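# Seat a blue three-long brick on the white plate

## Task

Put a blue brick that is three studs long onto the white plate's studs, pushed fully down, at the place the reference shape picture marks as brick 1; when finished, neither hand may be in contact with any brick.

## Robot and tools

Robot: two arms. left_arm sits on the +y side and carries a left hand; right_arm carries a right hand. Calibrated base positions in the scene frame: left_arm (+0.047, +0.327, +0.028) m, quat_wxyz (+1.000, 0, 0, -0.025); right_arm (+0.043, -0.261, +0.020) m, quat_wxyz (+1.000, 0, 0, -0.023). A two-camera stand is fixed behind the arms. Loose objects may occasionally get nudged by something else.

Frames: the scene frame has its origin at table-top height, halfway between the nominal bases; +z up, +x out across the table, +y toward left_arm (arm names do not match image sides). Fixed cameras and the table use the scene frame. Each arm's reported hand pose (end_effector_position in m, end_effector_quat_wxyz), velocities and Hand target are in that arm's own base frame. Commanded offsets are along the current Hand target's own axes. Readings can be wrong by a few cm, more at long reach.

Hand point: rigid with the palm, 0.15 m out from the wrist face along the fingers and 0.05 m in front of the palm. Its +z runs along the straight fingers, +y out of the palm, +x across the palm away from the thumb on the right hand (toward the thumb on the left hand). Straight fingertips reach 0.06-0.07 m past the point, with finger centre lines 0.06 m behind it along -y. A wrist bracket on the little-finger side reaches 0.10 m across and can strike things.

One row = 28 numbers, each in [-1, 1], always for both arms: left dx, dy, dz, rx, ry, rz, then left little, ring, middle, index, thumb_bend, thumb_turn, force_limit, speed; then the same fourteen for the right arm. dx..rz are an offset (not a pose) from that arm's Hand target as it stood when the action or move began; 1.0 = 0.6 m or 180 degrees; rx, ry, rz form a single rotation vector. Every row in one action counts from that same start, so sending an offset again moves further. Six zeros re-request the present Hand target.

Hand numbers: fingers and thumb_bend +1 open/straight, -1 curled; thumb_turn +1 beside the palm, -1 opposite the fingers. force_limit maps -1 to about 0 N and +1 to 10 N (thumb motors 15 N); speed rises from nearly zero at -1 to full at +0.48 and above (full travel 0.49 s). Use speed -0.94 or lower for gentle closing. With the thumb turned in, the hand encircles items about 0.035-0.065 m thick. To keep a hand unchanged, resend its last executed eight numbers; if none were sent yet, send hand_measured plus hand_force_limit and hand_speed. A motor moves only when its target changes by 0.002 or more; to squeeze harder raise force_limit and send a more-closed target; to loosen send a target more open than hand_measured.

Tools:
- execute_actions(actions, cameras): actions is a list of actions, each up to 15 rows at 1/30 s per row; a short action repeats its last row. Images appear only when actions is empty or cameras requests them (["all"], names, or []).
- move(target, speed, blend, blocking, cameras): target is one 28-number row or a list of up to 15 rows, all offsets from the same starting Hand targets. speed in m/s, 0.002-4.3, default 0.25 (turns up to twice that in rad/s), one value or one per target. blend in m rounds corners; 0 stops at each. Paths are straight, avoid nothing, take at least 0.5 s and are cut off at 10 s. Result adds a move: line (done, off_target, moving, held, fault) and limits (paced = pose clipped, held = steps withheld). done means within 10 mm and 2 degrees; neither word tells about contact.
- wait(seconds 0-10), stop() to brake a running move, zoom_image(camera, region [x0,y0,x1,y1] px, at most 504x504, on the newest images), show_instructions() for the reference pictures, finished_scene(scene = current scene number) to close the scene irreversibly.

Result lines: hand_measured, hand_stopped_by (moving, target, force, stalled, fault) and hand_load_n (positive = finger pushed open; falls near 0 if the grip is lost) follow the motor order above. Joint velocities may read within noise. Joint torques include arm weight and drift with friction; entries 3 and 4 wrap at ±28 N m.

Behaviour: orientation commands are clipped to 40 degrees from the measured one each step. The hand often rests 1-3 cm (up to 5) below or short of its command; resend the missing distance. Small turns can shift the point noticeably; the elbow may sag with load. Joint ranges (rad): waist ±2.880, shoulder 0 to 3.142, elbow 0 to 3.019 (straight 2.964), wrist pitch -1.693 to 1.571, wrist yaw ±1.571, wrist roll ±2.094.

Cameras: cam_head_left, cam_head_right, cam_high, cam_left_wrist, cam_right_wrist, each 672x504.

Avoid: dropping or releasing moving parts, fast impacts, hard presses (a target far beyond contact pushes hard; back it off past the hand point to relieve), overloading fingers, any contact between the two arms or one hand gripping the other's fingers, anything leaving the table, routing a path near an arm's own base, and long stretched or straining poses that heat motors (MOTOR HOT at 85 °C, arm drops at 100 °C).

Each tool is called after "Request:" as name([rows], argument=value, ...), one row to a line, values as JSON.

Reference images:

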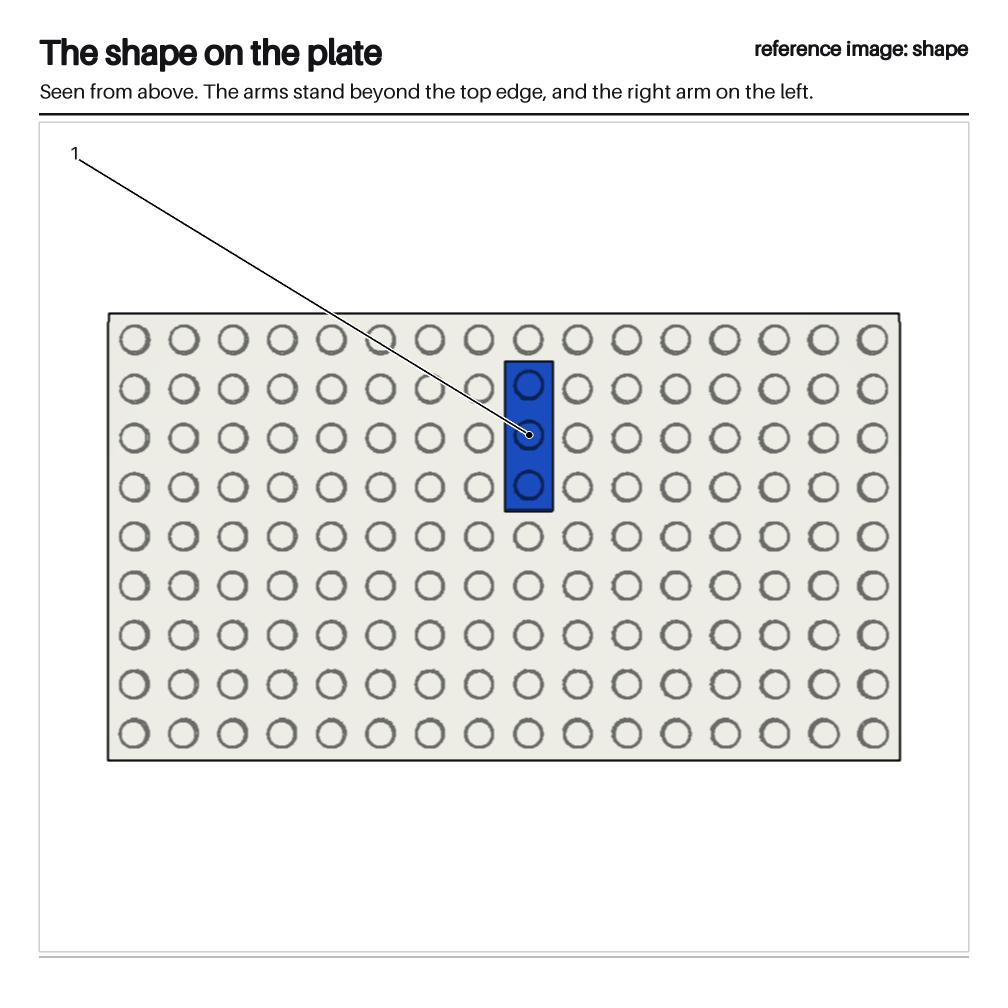

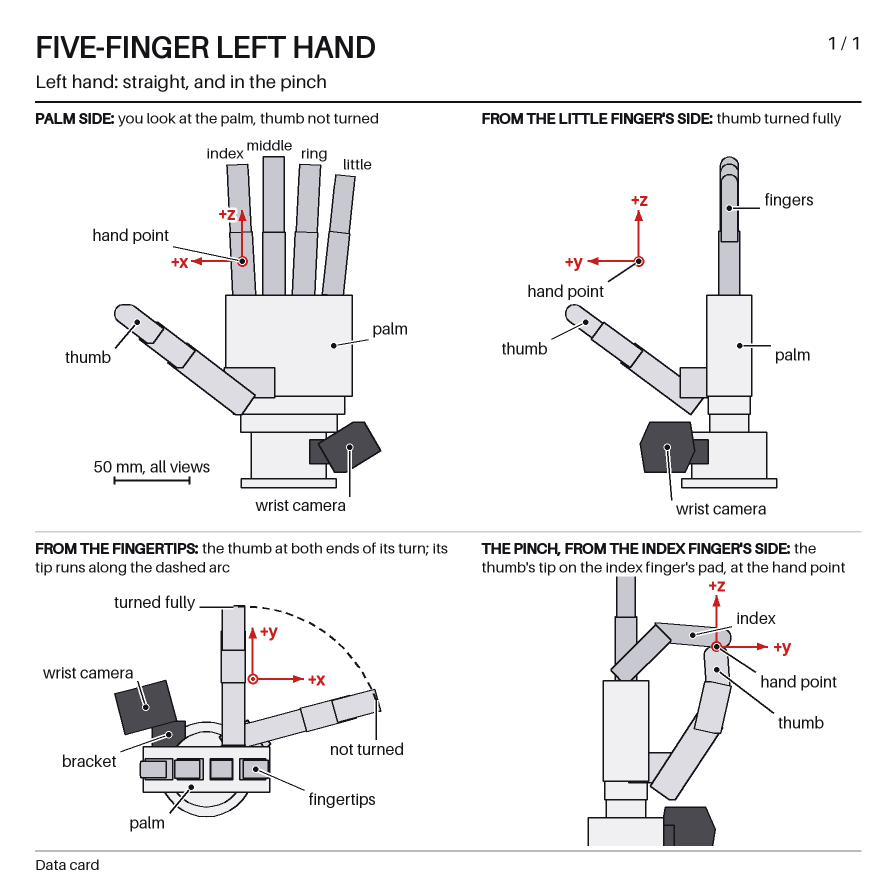

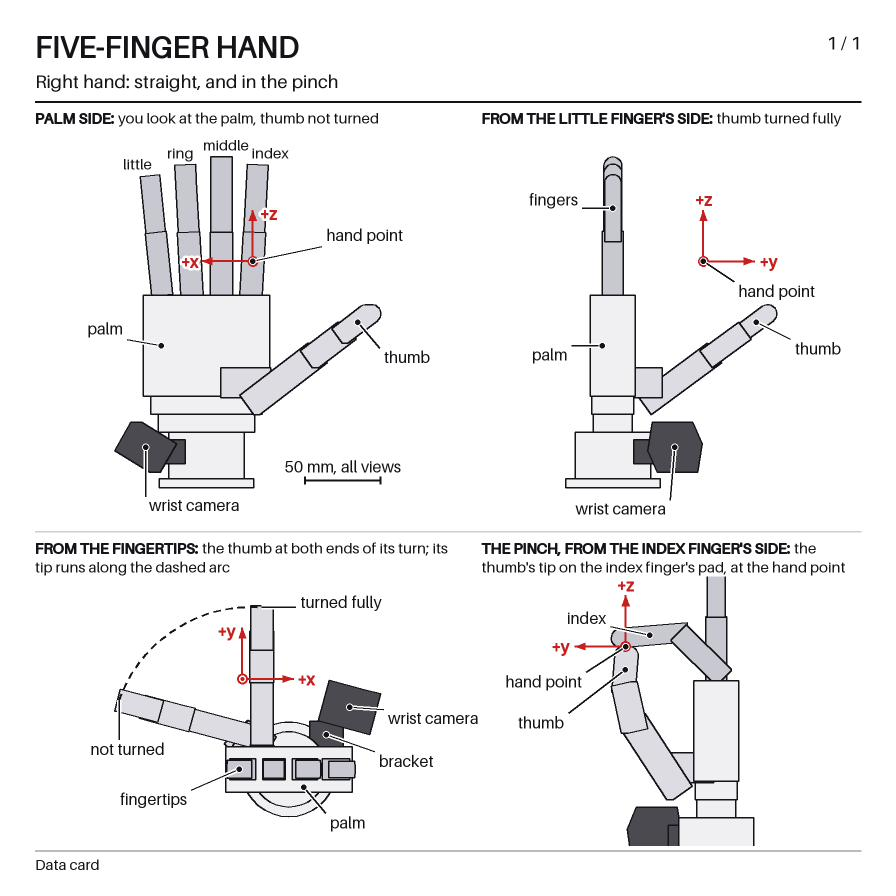

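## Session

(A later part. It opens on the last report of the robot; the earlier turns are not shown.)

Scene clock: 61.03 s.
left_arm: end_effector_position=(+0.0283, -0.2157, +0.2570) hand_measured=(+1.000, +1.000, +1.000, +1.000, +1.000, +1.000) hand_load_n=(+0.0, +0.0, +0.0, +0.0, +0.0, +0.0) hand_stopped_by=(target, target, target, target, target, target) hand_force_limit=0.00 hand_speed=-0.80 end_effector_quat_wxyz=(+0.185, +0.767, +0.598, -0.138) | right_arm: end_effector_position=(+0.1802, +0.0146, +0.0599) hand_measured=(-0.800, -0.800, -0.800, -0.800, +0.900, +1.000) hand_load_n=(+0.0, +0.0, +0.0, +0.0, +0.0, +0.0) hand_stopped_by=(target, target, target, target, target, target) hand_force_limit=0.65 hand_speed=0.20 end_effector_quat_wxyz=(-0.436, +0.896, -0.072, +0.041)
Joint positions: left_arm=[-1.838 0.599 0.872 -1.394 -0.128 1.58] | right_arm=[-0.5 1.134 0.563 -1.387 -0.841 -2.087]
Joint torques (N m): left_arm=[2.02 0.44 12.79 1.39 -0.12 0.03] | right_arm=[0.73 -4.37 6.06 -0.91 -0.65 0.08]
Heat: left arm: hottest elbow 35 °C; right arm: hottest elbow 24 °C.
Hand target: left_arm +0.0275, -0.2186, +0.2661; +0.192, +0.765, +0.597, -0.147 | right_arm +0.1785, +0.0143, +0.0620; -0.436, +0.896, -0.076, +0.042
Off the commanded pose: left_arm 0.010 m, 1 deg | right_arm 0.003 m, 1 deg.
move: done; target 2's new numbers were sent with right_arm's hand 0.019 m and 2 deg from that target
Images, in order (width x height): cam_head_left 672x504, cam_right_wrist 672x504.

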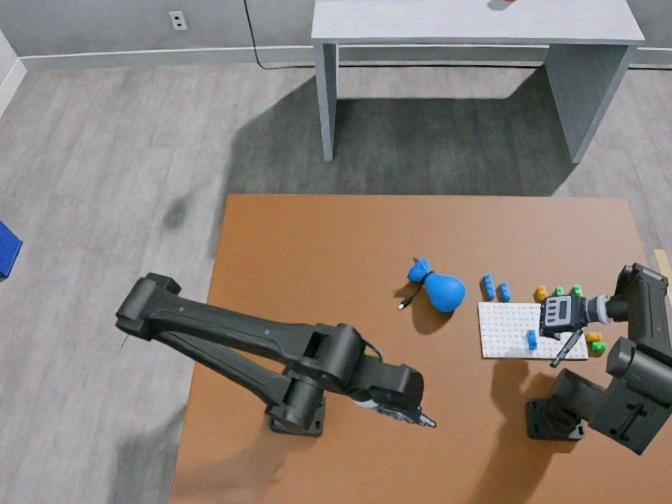

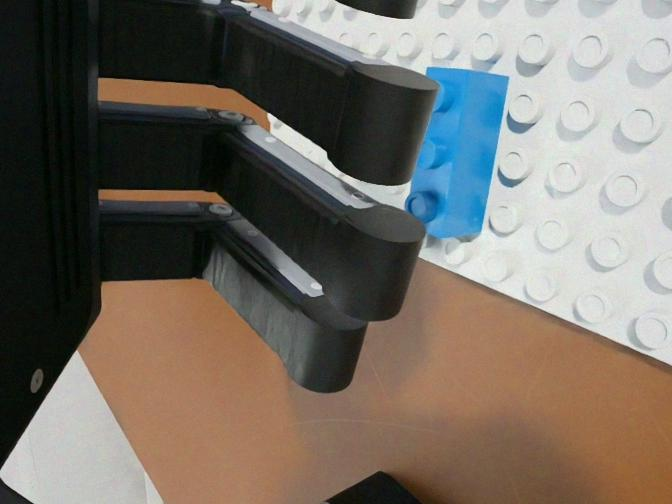

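Request:
move(target=[0,0,0,0,0,0,1,1,1,1,1,1,0,-0.8,-0.0041,0.0686,0.053,0,0,0,-0.8,-0.8,-0.8,-0.8,0.9,1,0.65,0.2], speed=0.08, cameras=["cam_right_wrist","cam_head_left"])

Request:
zoom_image(camera="cam_head_left", region=[475, 298, 605, 373])

Scene clock: 66.27 s.
left_arm: end_effector_position=(+0.0283, -0.2157, +0.2570) hand_measured=(+1.000, +1.000, +1.000, +1.000, +1.000, +1.000) hand_load_n=(+0.0, +0.0, +0.0, +0.0, +0.0, +0.0) hand_stopped_by=(target, target, target, target, target, target) hand_force_limit=0.00 hand_speed=-0.80 end_effector_quat_wxyz=(+0.185, +0.767, +0.598, -0.138) | right_arm: end_effector_position=(+0.1760, +0.0160, +0.0123) hand_measured=(-0.800, -0.800, -0.800, -0.800, +0.900, +1.000) hand_load_n=(+0.0, +0.0, +0.0, +0.0, +0.0, -0.5) hand_stopped_by=(target, target, target, target, target, target) hand_force_limit=0.65 hand_speed=0.20 end_effector_quat_wxyz=(-0.436, +0.896, -0.075, +0.040)
Joint positions: left_arm=[-1.838 0.599 0.872 -1.394 -0.128 1.58] | right_arm=[-0.506 1.242 0.482 -1.204 -0.841 -2.087]
Joint torques (N m): left_arm=[2.08 1.44 12.66 1.1 -0.13 0] | right_arm=[0.91 -3.37 5.16 -0.13 -0.58 0.02]
Heat: left arm: hottest elbow 35 °C; right arm: hottest elbow 24 °C.
Hand target: left_arm +0.0275, -0.2186, +0.2661; +0.192, +0.765, +0.597, -0.147 | right_arm +0.1765, +0.0144, +0.0100; -0.436, +0.896, -0.076, +0.042
Off the commanded pose: left_arm 0.010 m, 1 deg | right_arm 0.003 m, 0 deg.
move: done
Images, in order (width x height): cam_head_left 672x504, cam_right_wrist 672x504.

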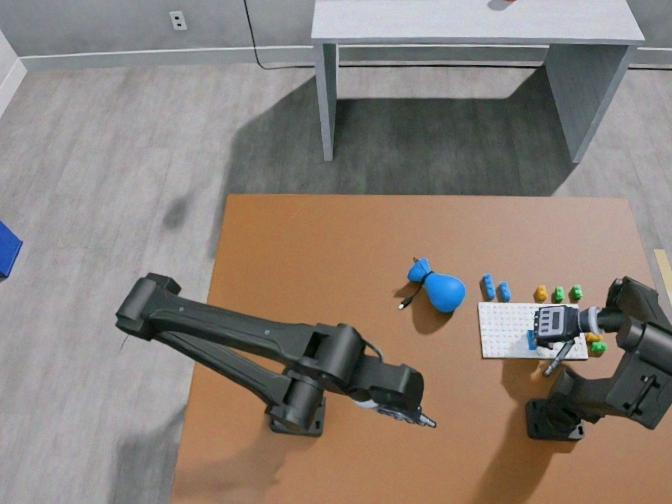

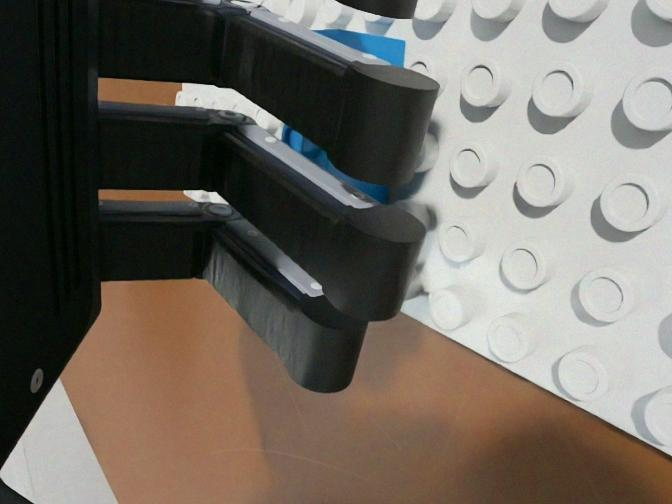

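Scaled by 3.877 from the camera's 672x504 image, which has a finer 960x720 frame.

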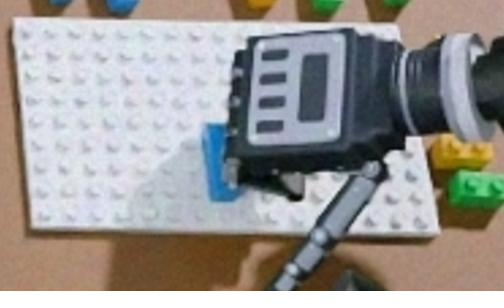

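Request:
zoom_image(camera="cam_right_wrist", region=[200, 0, 460, 260])

Scaled by 1.938 from the camera's 672x504 image, which has a finer 960x720 frame.

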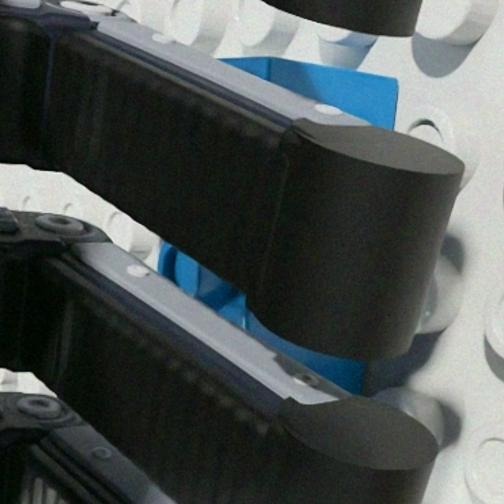

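Request:
move(target=[0,0,0,0,0,0,1,1,1,1,1,1,0,-0.8,-0.0006,0.0834,0.0395,0,0,0,-0.8,-0.8,-0.8,-0.8,0.9,1,0.65,0.2], speed=0.05, cameras=["cam_right_wrist"])

Scene clock: 68.77 s.
left_arm: end_effector_position=(+0.0283, -0.2157, +0.2570) hand_measured=(+1.000, +1.000, +1.000, +1.000, +1.000, +1.000) hand_load_n=(+0.0, +0.0, +0.0, +0.0, +0.0, +0.0) hand_stopped_by=(target, target, target, target, target, target) hand_force_limit=0.00 hand_speed=-0.80 end_effector_quat_wxyz=(+0.185, +0.767, +0.598, -0.138) | right_arm: end_effector_position=(+0.1726, +0.0158, -0.0029) hand_measured=(-0.800, -0.800, -0.800, -0.800, +0.900, +1.000) hand_load_n=(+0.0, +0.0, -6.0, -1.5, +0.0, -0.5) hand_stopped_by=(target, target, target, target, target, target) hand_force_limit=0.65 hand_speed=0.20 end_effector_quat_wxyz=(-0.455, +0.882, -0.122, +0.026)
Joint positions: left_arm=[-1.838 0.599 0.872 -1.394 -0.128 1.58] | right_arm=[-0.549 1.336 0.471 -1.154 -0.865 -2.053]
Joint torques (N m): left_arm=[1.38 0.15 12.74 1.07 -0.1 0.05] | right_arm=[1.2 0.15 2.35 4.52 1.84 -0.46]
Heat: left arm: hottest elbow 35 °C; right arm: hottest elbow 24 °C.
Hand target: left_arm +0.0275, -0.2186, +0.2661; +0.192, +0.765, +0.597, -0.147 | right_arm +0.1747, +0.0024, -0.0440; -0.436, +0.896, -0.076, +0.042
Off the commanded pose: left_arm 0.010 m, 1 deg | right_arm 0.043 m, 6 deg.
joint sent to its limit (right arm) — joint 6 (wrist roll), lower limit. The joint targets are off in position, not in orientation.
move: off_target (right_arm)
Images, in order (width x height): cam_right_wrist 672x504.

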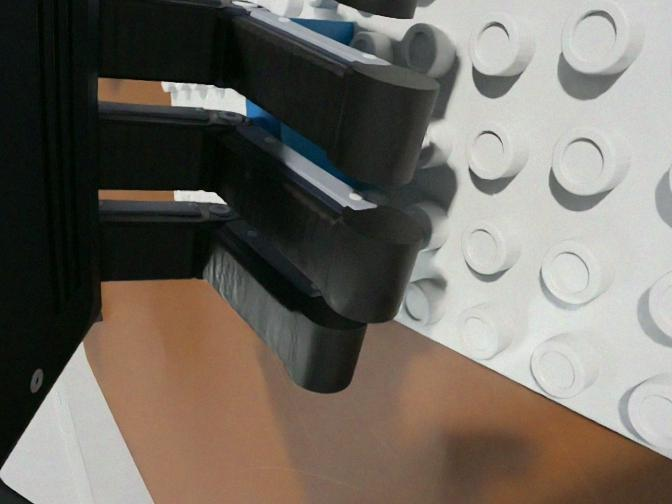

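Request:
move([
  [0,0,0,0,0,0,1,1,1,1,1,1,0,-0.8,0.0014,-0.1517,-0.0931,0,0,0,-0.8,-0.8,-0.8,-0.8,0.9,1,0.65,0.2],
  [0,0,0,0,0,0,1,1,1,1,1,1,0,-0.8,0.06,-0.1572,-0.1339,-0.0001,0.0123,0.0096,0.9,0.9,0.9,0.9,0.9,1,0.65,0.2],
], speed=[0.1,0.15], blend=[0.02,0], cameras=["cam_right_wrist","cam_head_left"])

Request:
zoom_image(camera="cam_right_wrist", region=[380, 40, 672, 332])

Scene clock: 72.67 s.
left_arm: end_effector_position=(+0.0283, -0.2157, +0.2570) hand_measured=(+1.000, +1.000, +1.000, +1.000, +1.000, +1.000) hand_load_n=(+0.0, +0.0, +0.0, +0.0, +0.0, +0.0) hand_stopped_by=(target, target, target, target, target, target) hand_force_limit=0.00 hand_speed=-0.80 end_effector_quat_wxyz=(+0.185, +0.767, +0.598, -0.138) | right_arm: end_effector_position=(+0.1959, +0.0000, +0.0708) hand_measured=(+0.900, +0.900, +0.900, +0.900, +0.900, +1.000) hand_load_n=(+0.0, +0.0, +0.0, -0.5, +0.0, +0.0) hand_stopped_by=(target, target, target, target, target, target) hand_force_limit=0.65 hand_speed=0.20 end_effector_quat_wxyz=(-0.439, +0.893, -0.096, +0.044)
Joint positions: left_arm=[-1.838 0.599 0.872 -1.394 -0.128 1.58] | right_arm=[-0.536 1.179 0.624 -1.413 -0.846 -2.074]
Joint torques (N m): left_arm=[2.37 -0.15 12.74 1.18 -0.13 -0.03] | right_arm=[0.67 -3.49 9.2 -0.9 -0.69 0.14]
Heat: left arm: hottest elbow 35 °C; right arm: hottest elbow 24 °C.
Hand target: left_arm +0.0275, -0.2186, +0.2661; +0.192, +0.765, +0.597, -0.147 | right_arm +0.2080, -0.0088, +0.0801; -0.435, +0.894, -0.098, +0.053
Off the commanded pose: left_arm 0.010 m, 1 deg | right_arm 0.018 m, 1 deg.
move: off_target (right_arm); target 2's new numbers were sent with right_arm's hand 0.018 m and 1 deg from that target
Images, in order (width x height): cam_head_left 672x504, cam_right_wrist 672x504.

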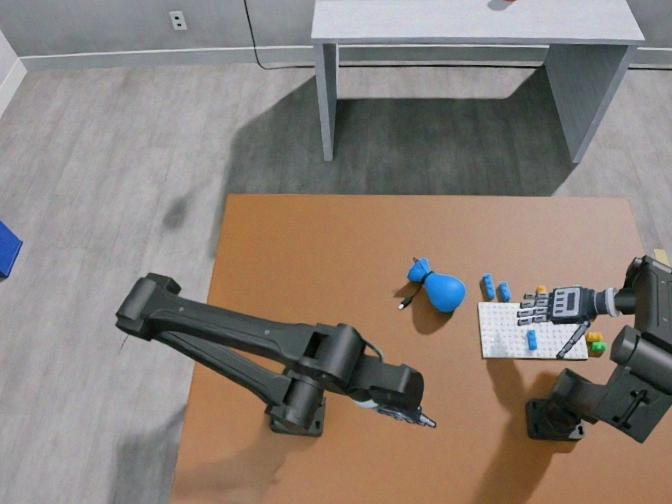

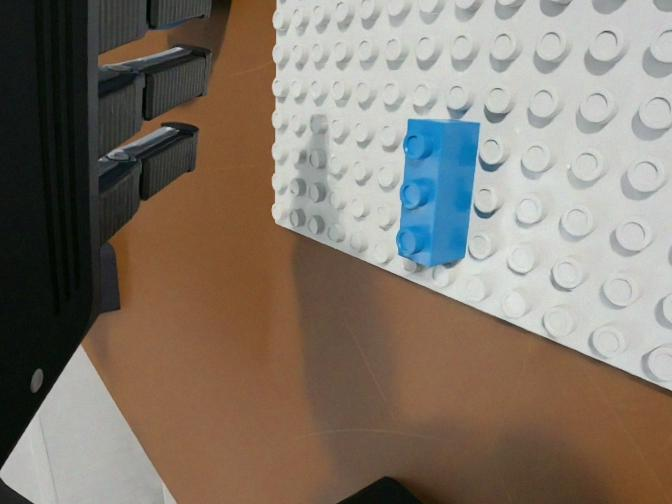

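Scaled by 1.726 from the camera's 672x504 image, which has a finer 960x720 frame.

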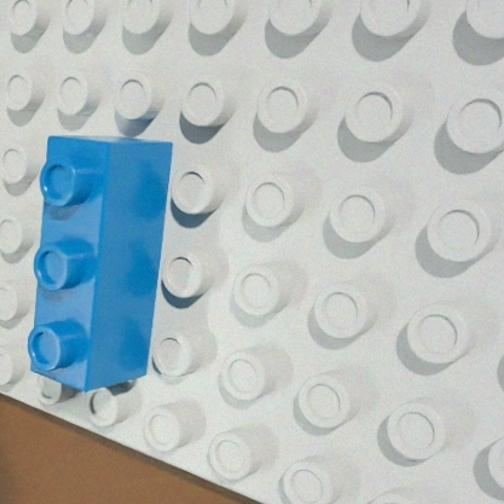

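Request:
zoom_image(camera="cam_right_wrist", region=[430, 100, 570, 190])

Request:
zoom_image(camera="cam_right_wrist", region=[400, 190, 540, 280])

Scaled by 3.600 from the camera's 672x504 image, which has a finer 960x720 frame.

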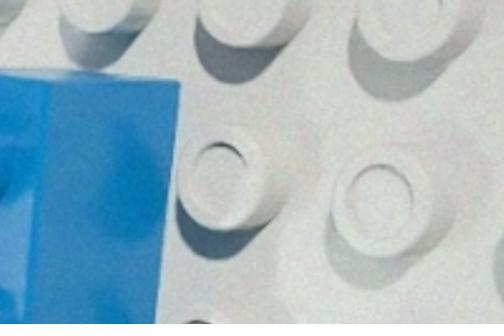

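Scaled by 3.600 from the camera's 672x504 image, which has a finer 960x720 frame.

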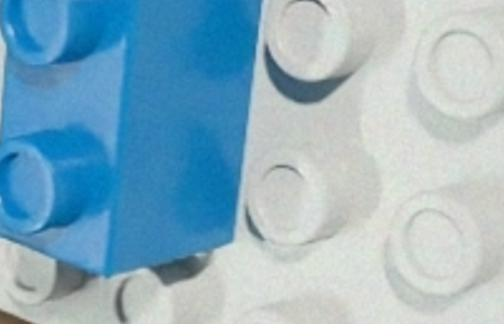

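Request:
zoom_image(camera="cam_right_wrist", region=[460, 110, 560, 180])

Request:
zoom_image(camera="cam_right_wrist", region=[450, 165, 550, 235])

Request:
zoom_image(camera="cam_right_wrist", region=[440, 210, 540, 280])

Scaled by 5.040 from the camera's 672x504 image, which has a finer 960x720 frame.

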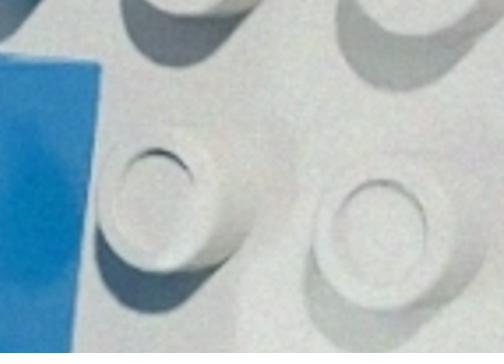

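Scaled by 5.040 from the camera's 672x504 image, which has a finer 960x720 frame.

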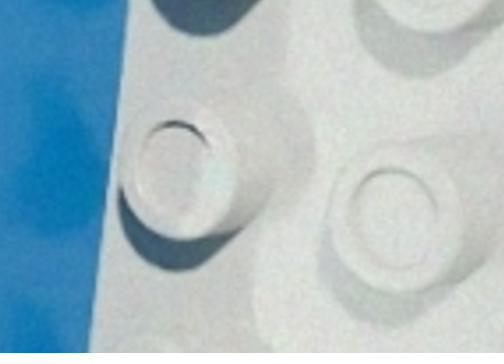

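Scaled by 5.040 from the camera's 672x504 image, which has a finer 960x720 frame.

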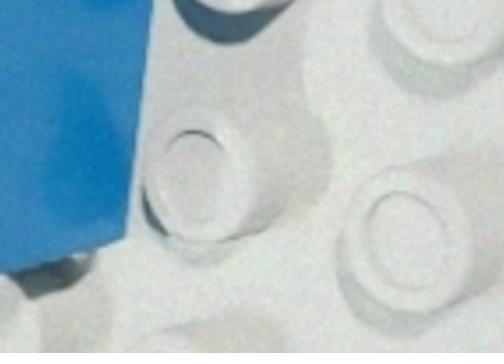

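Request:
finished_scene(scene=2)

The scene is finished: the task was done.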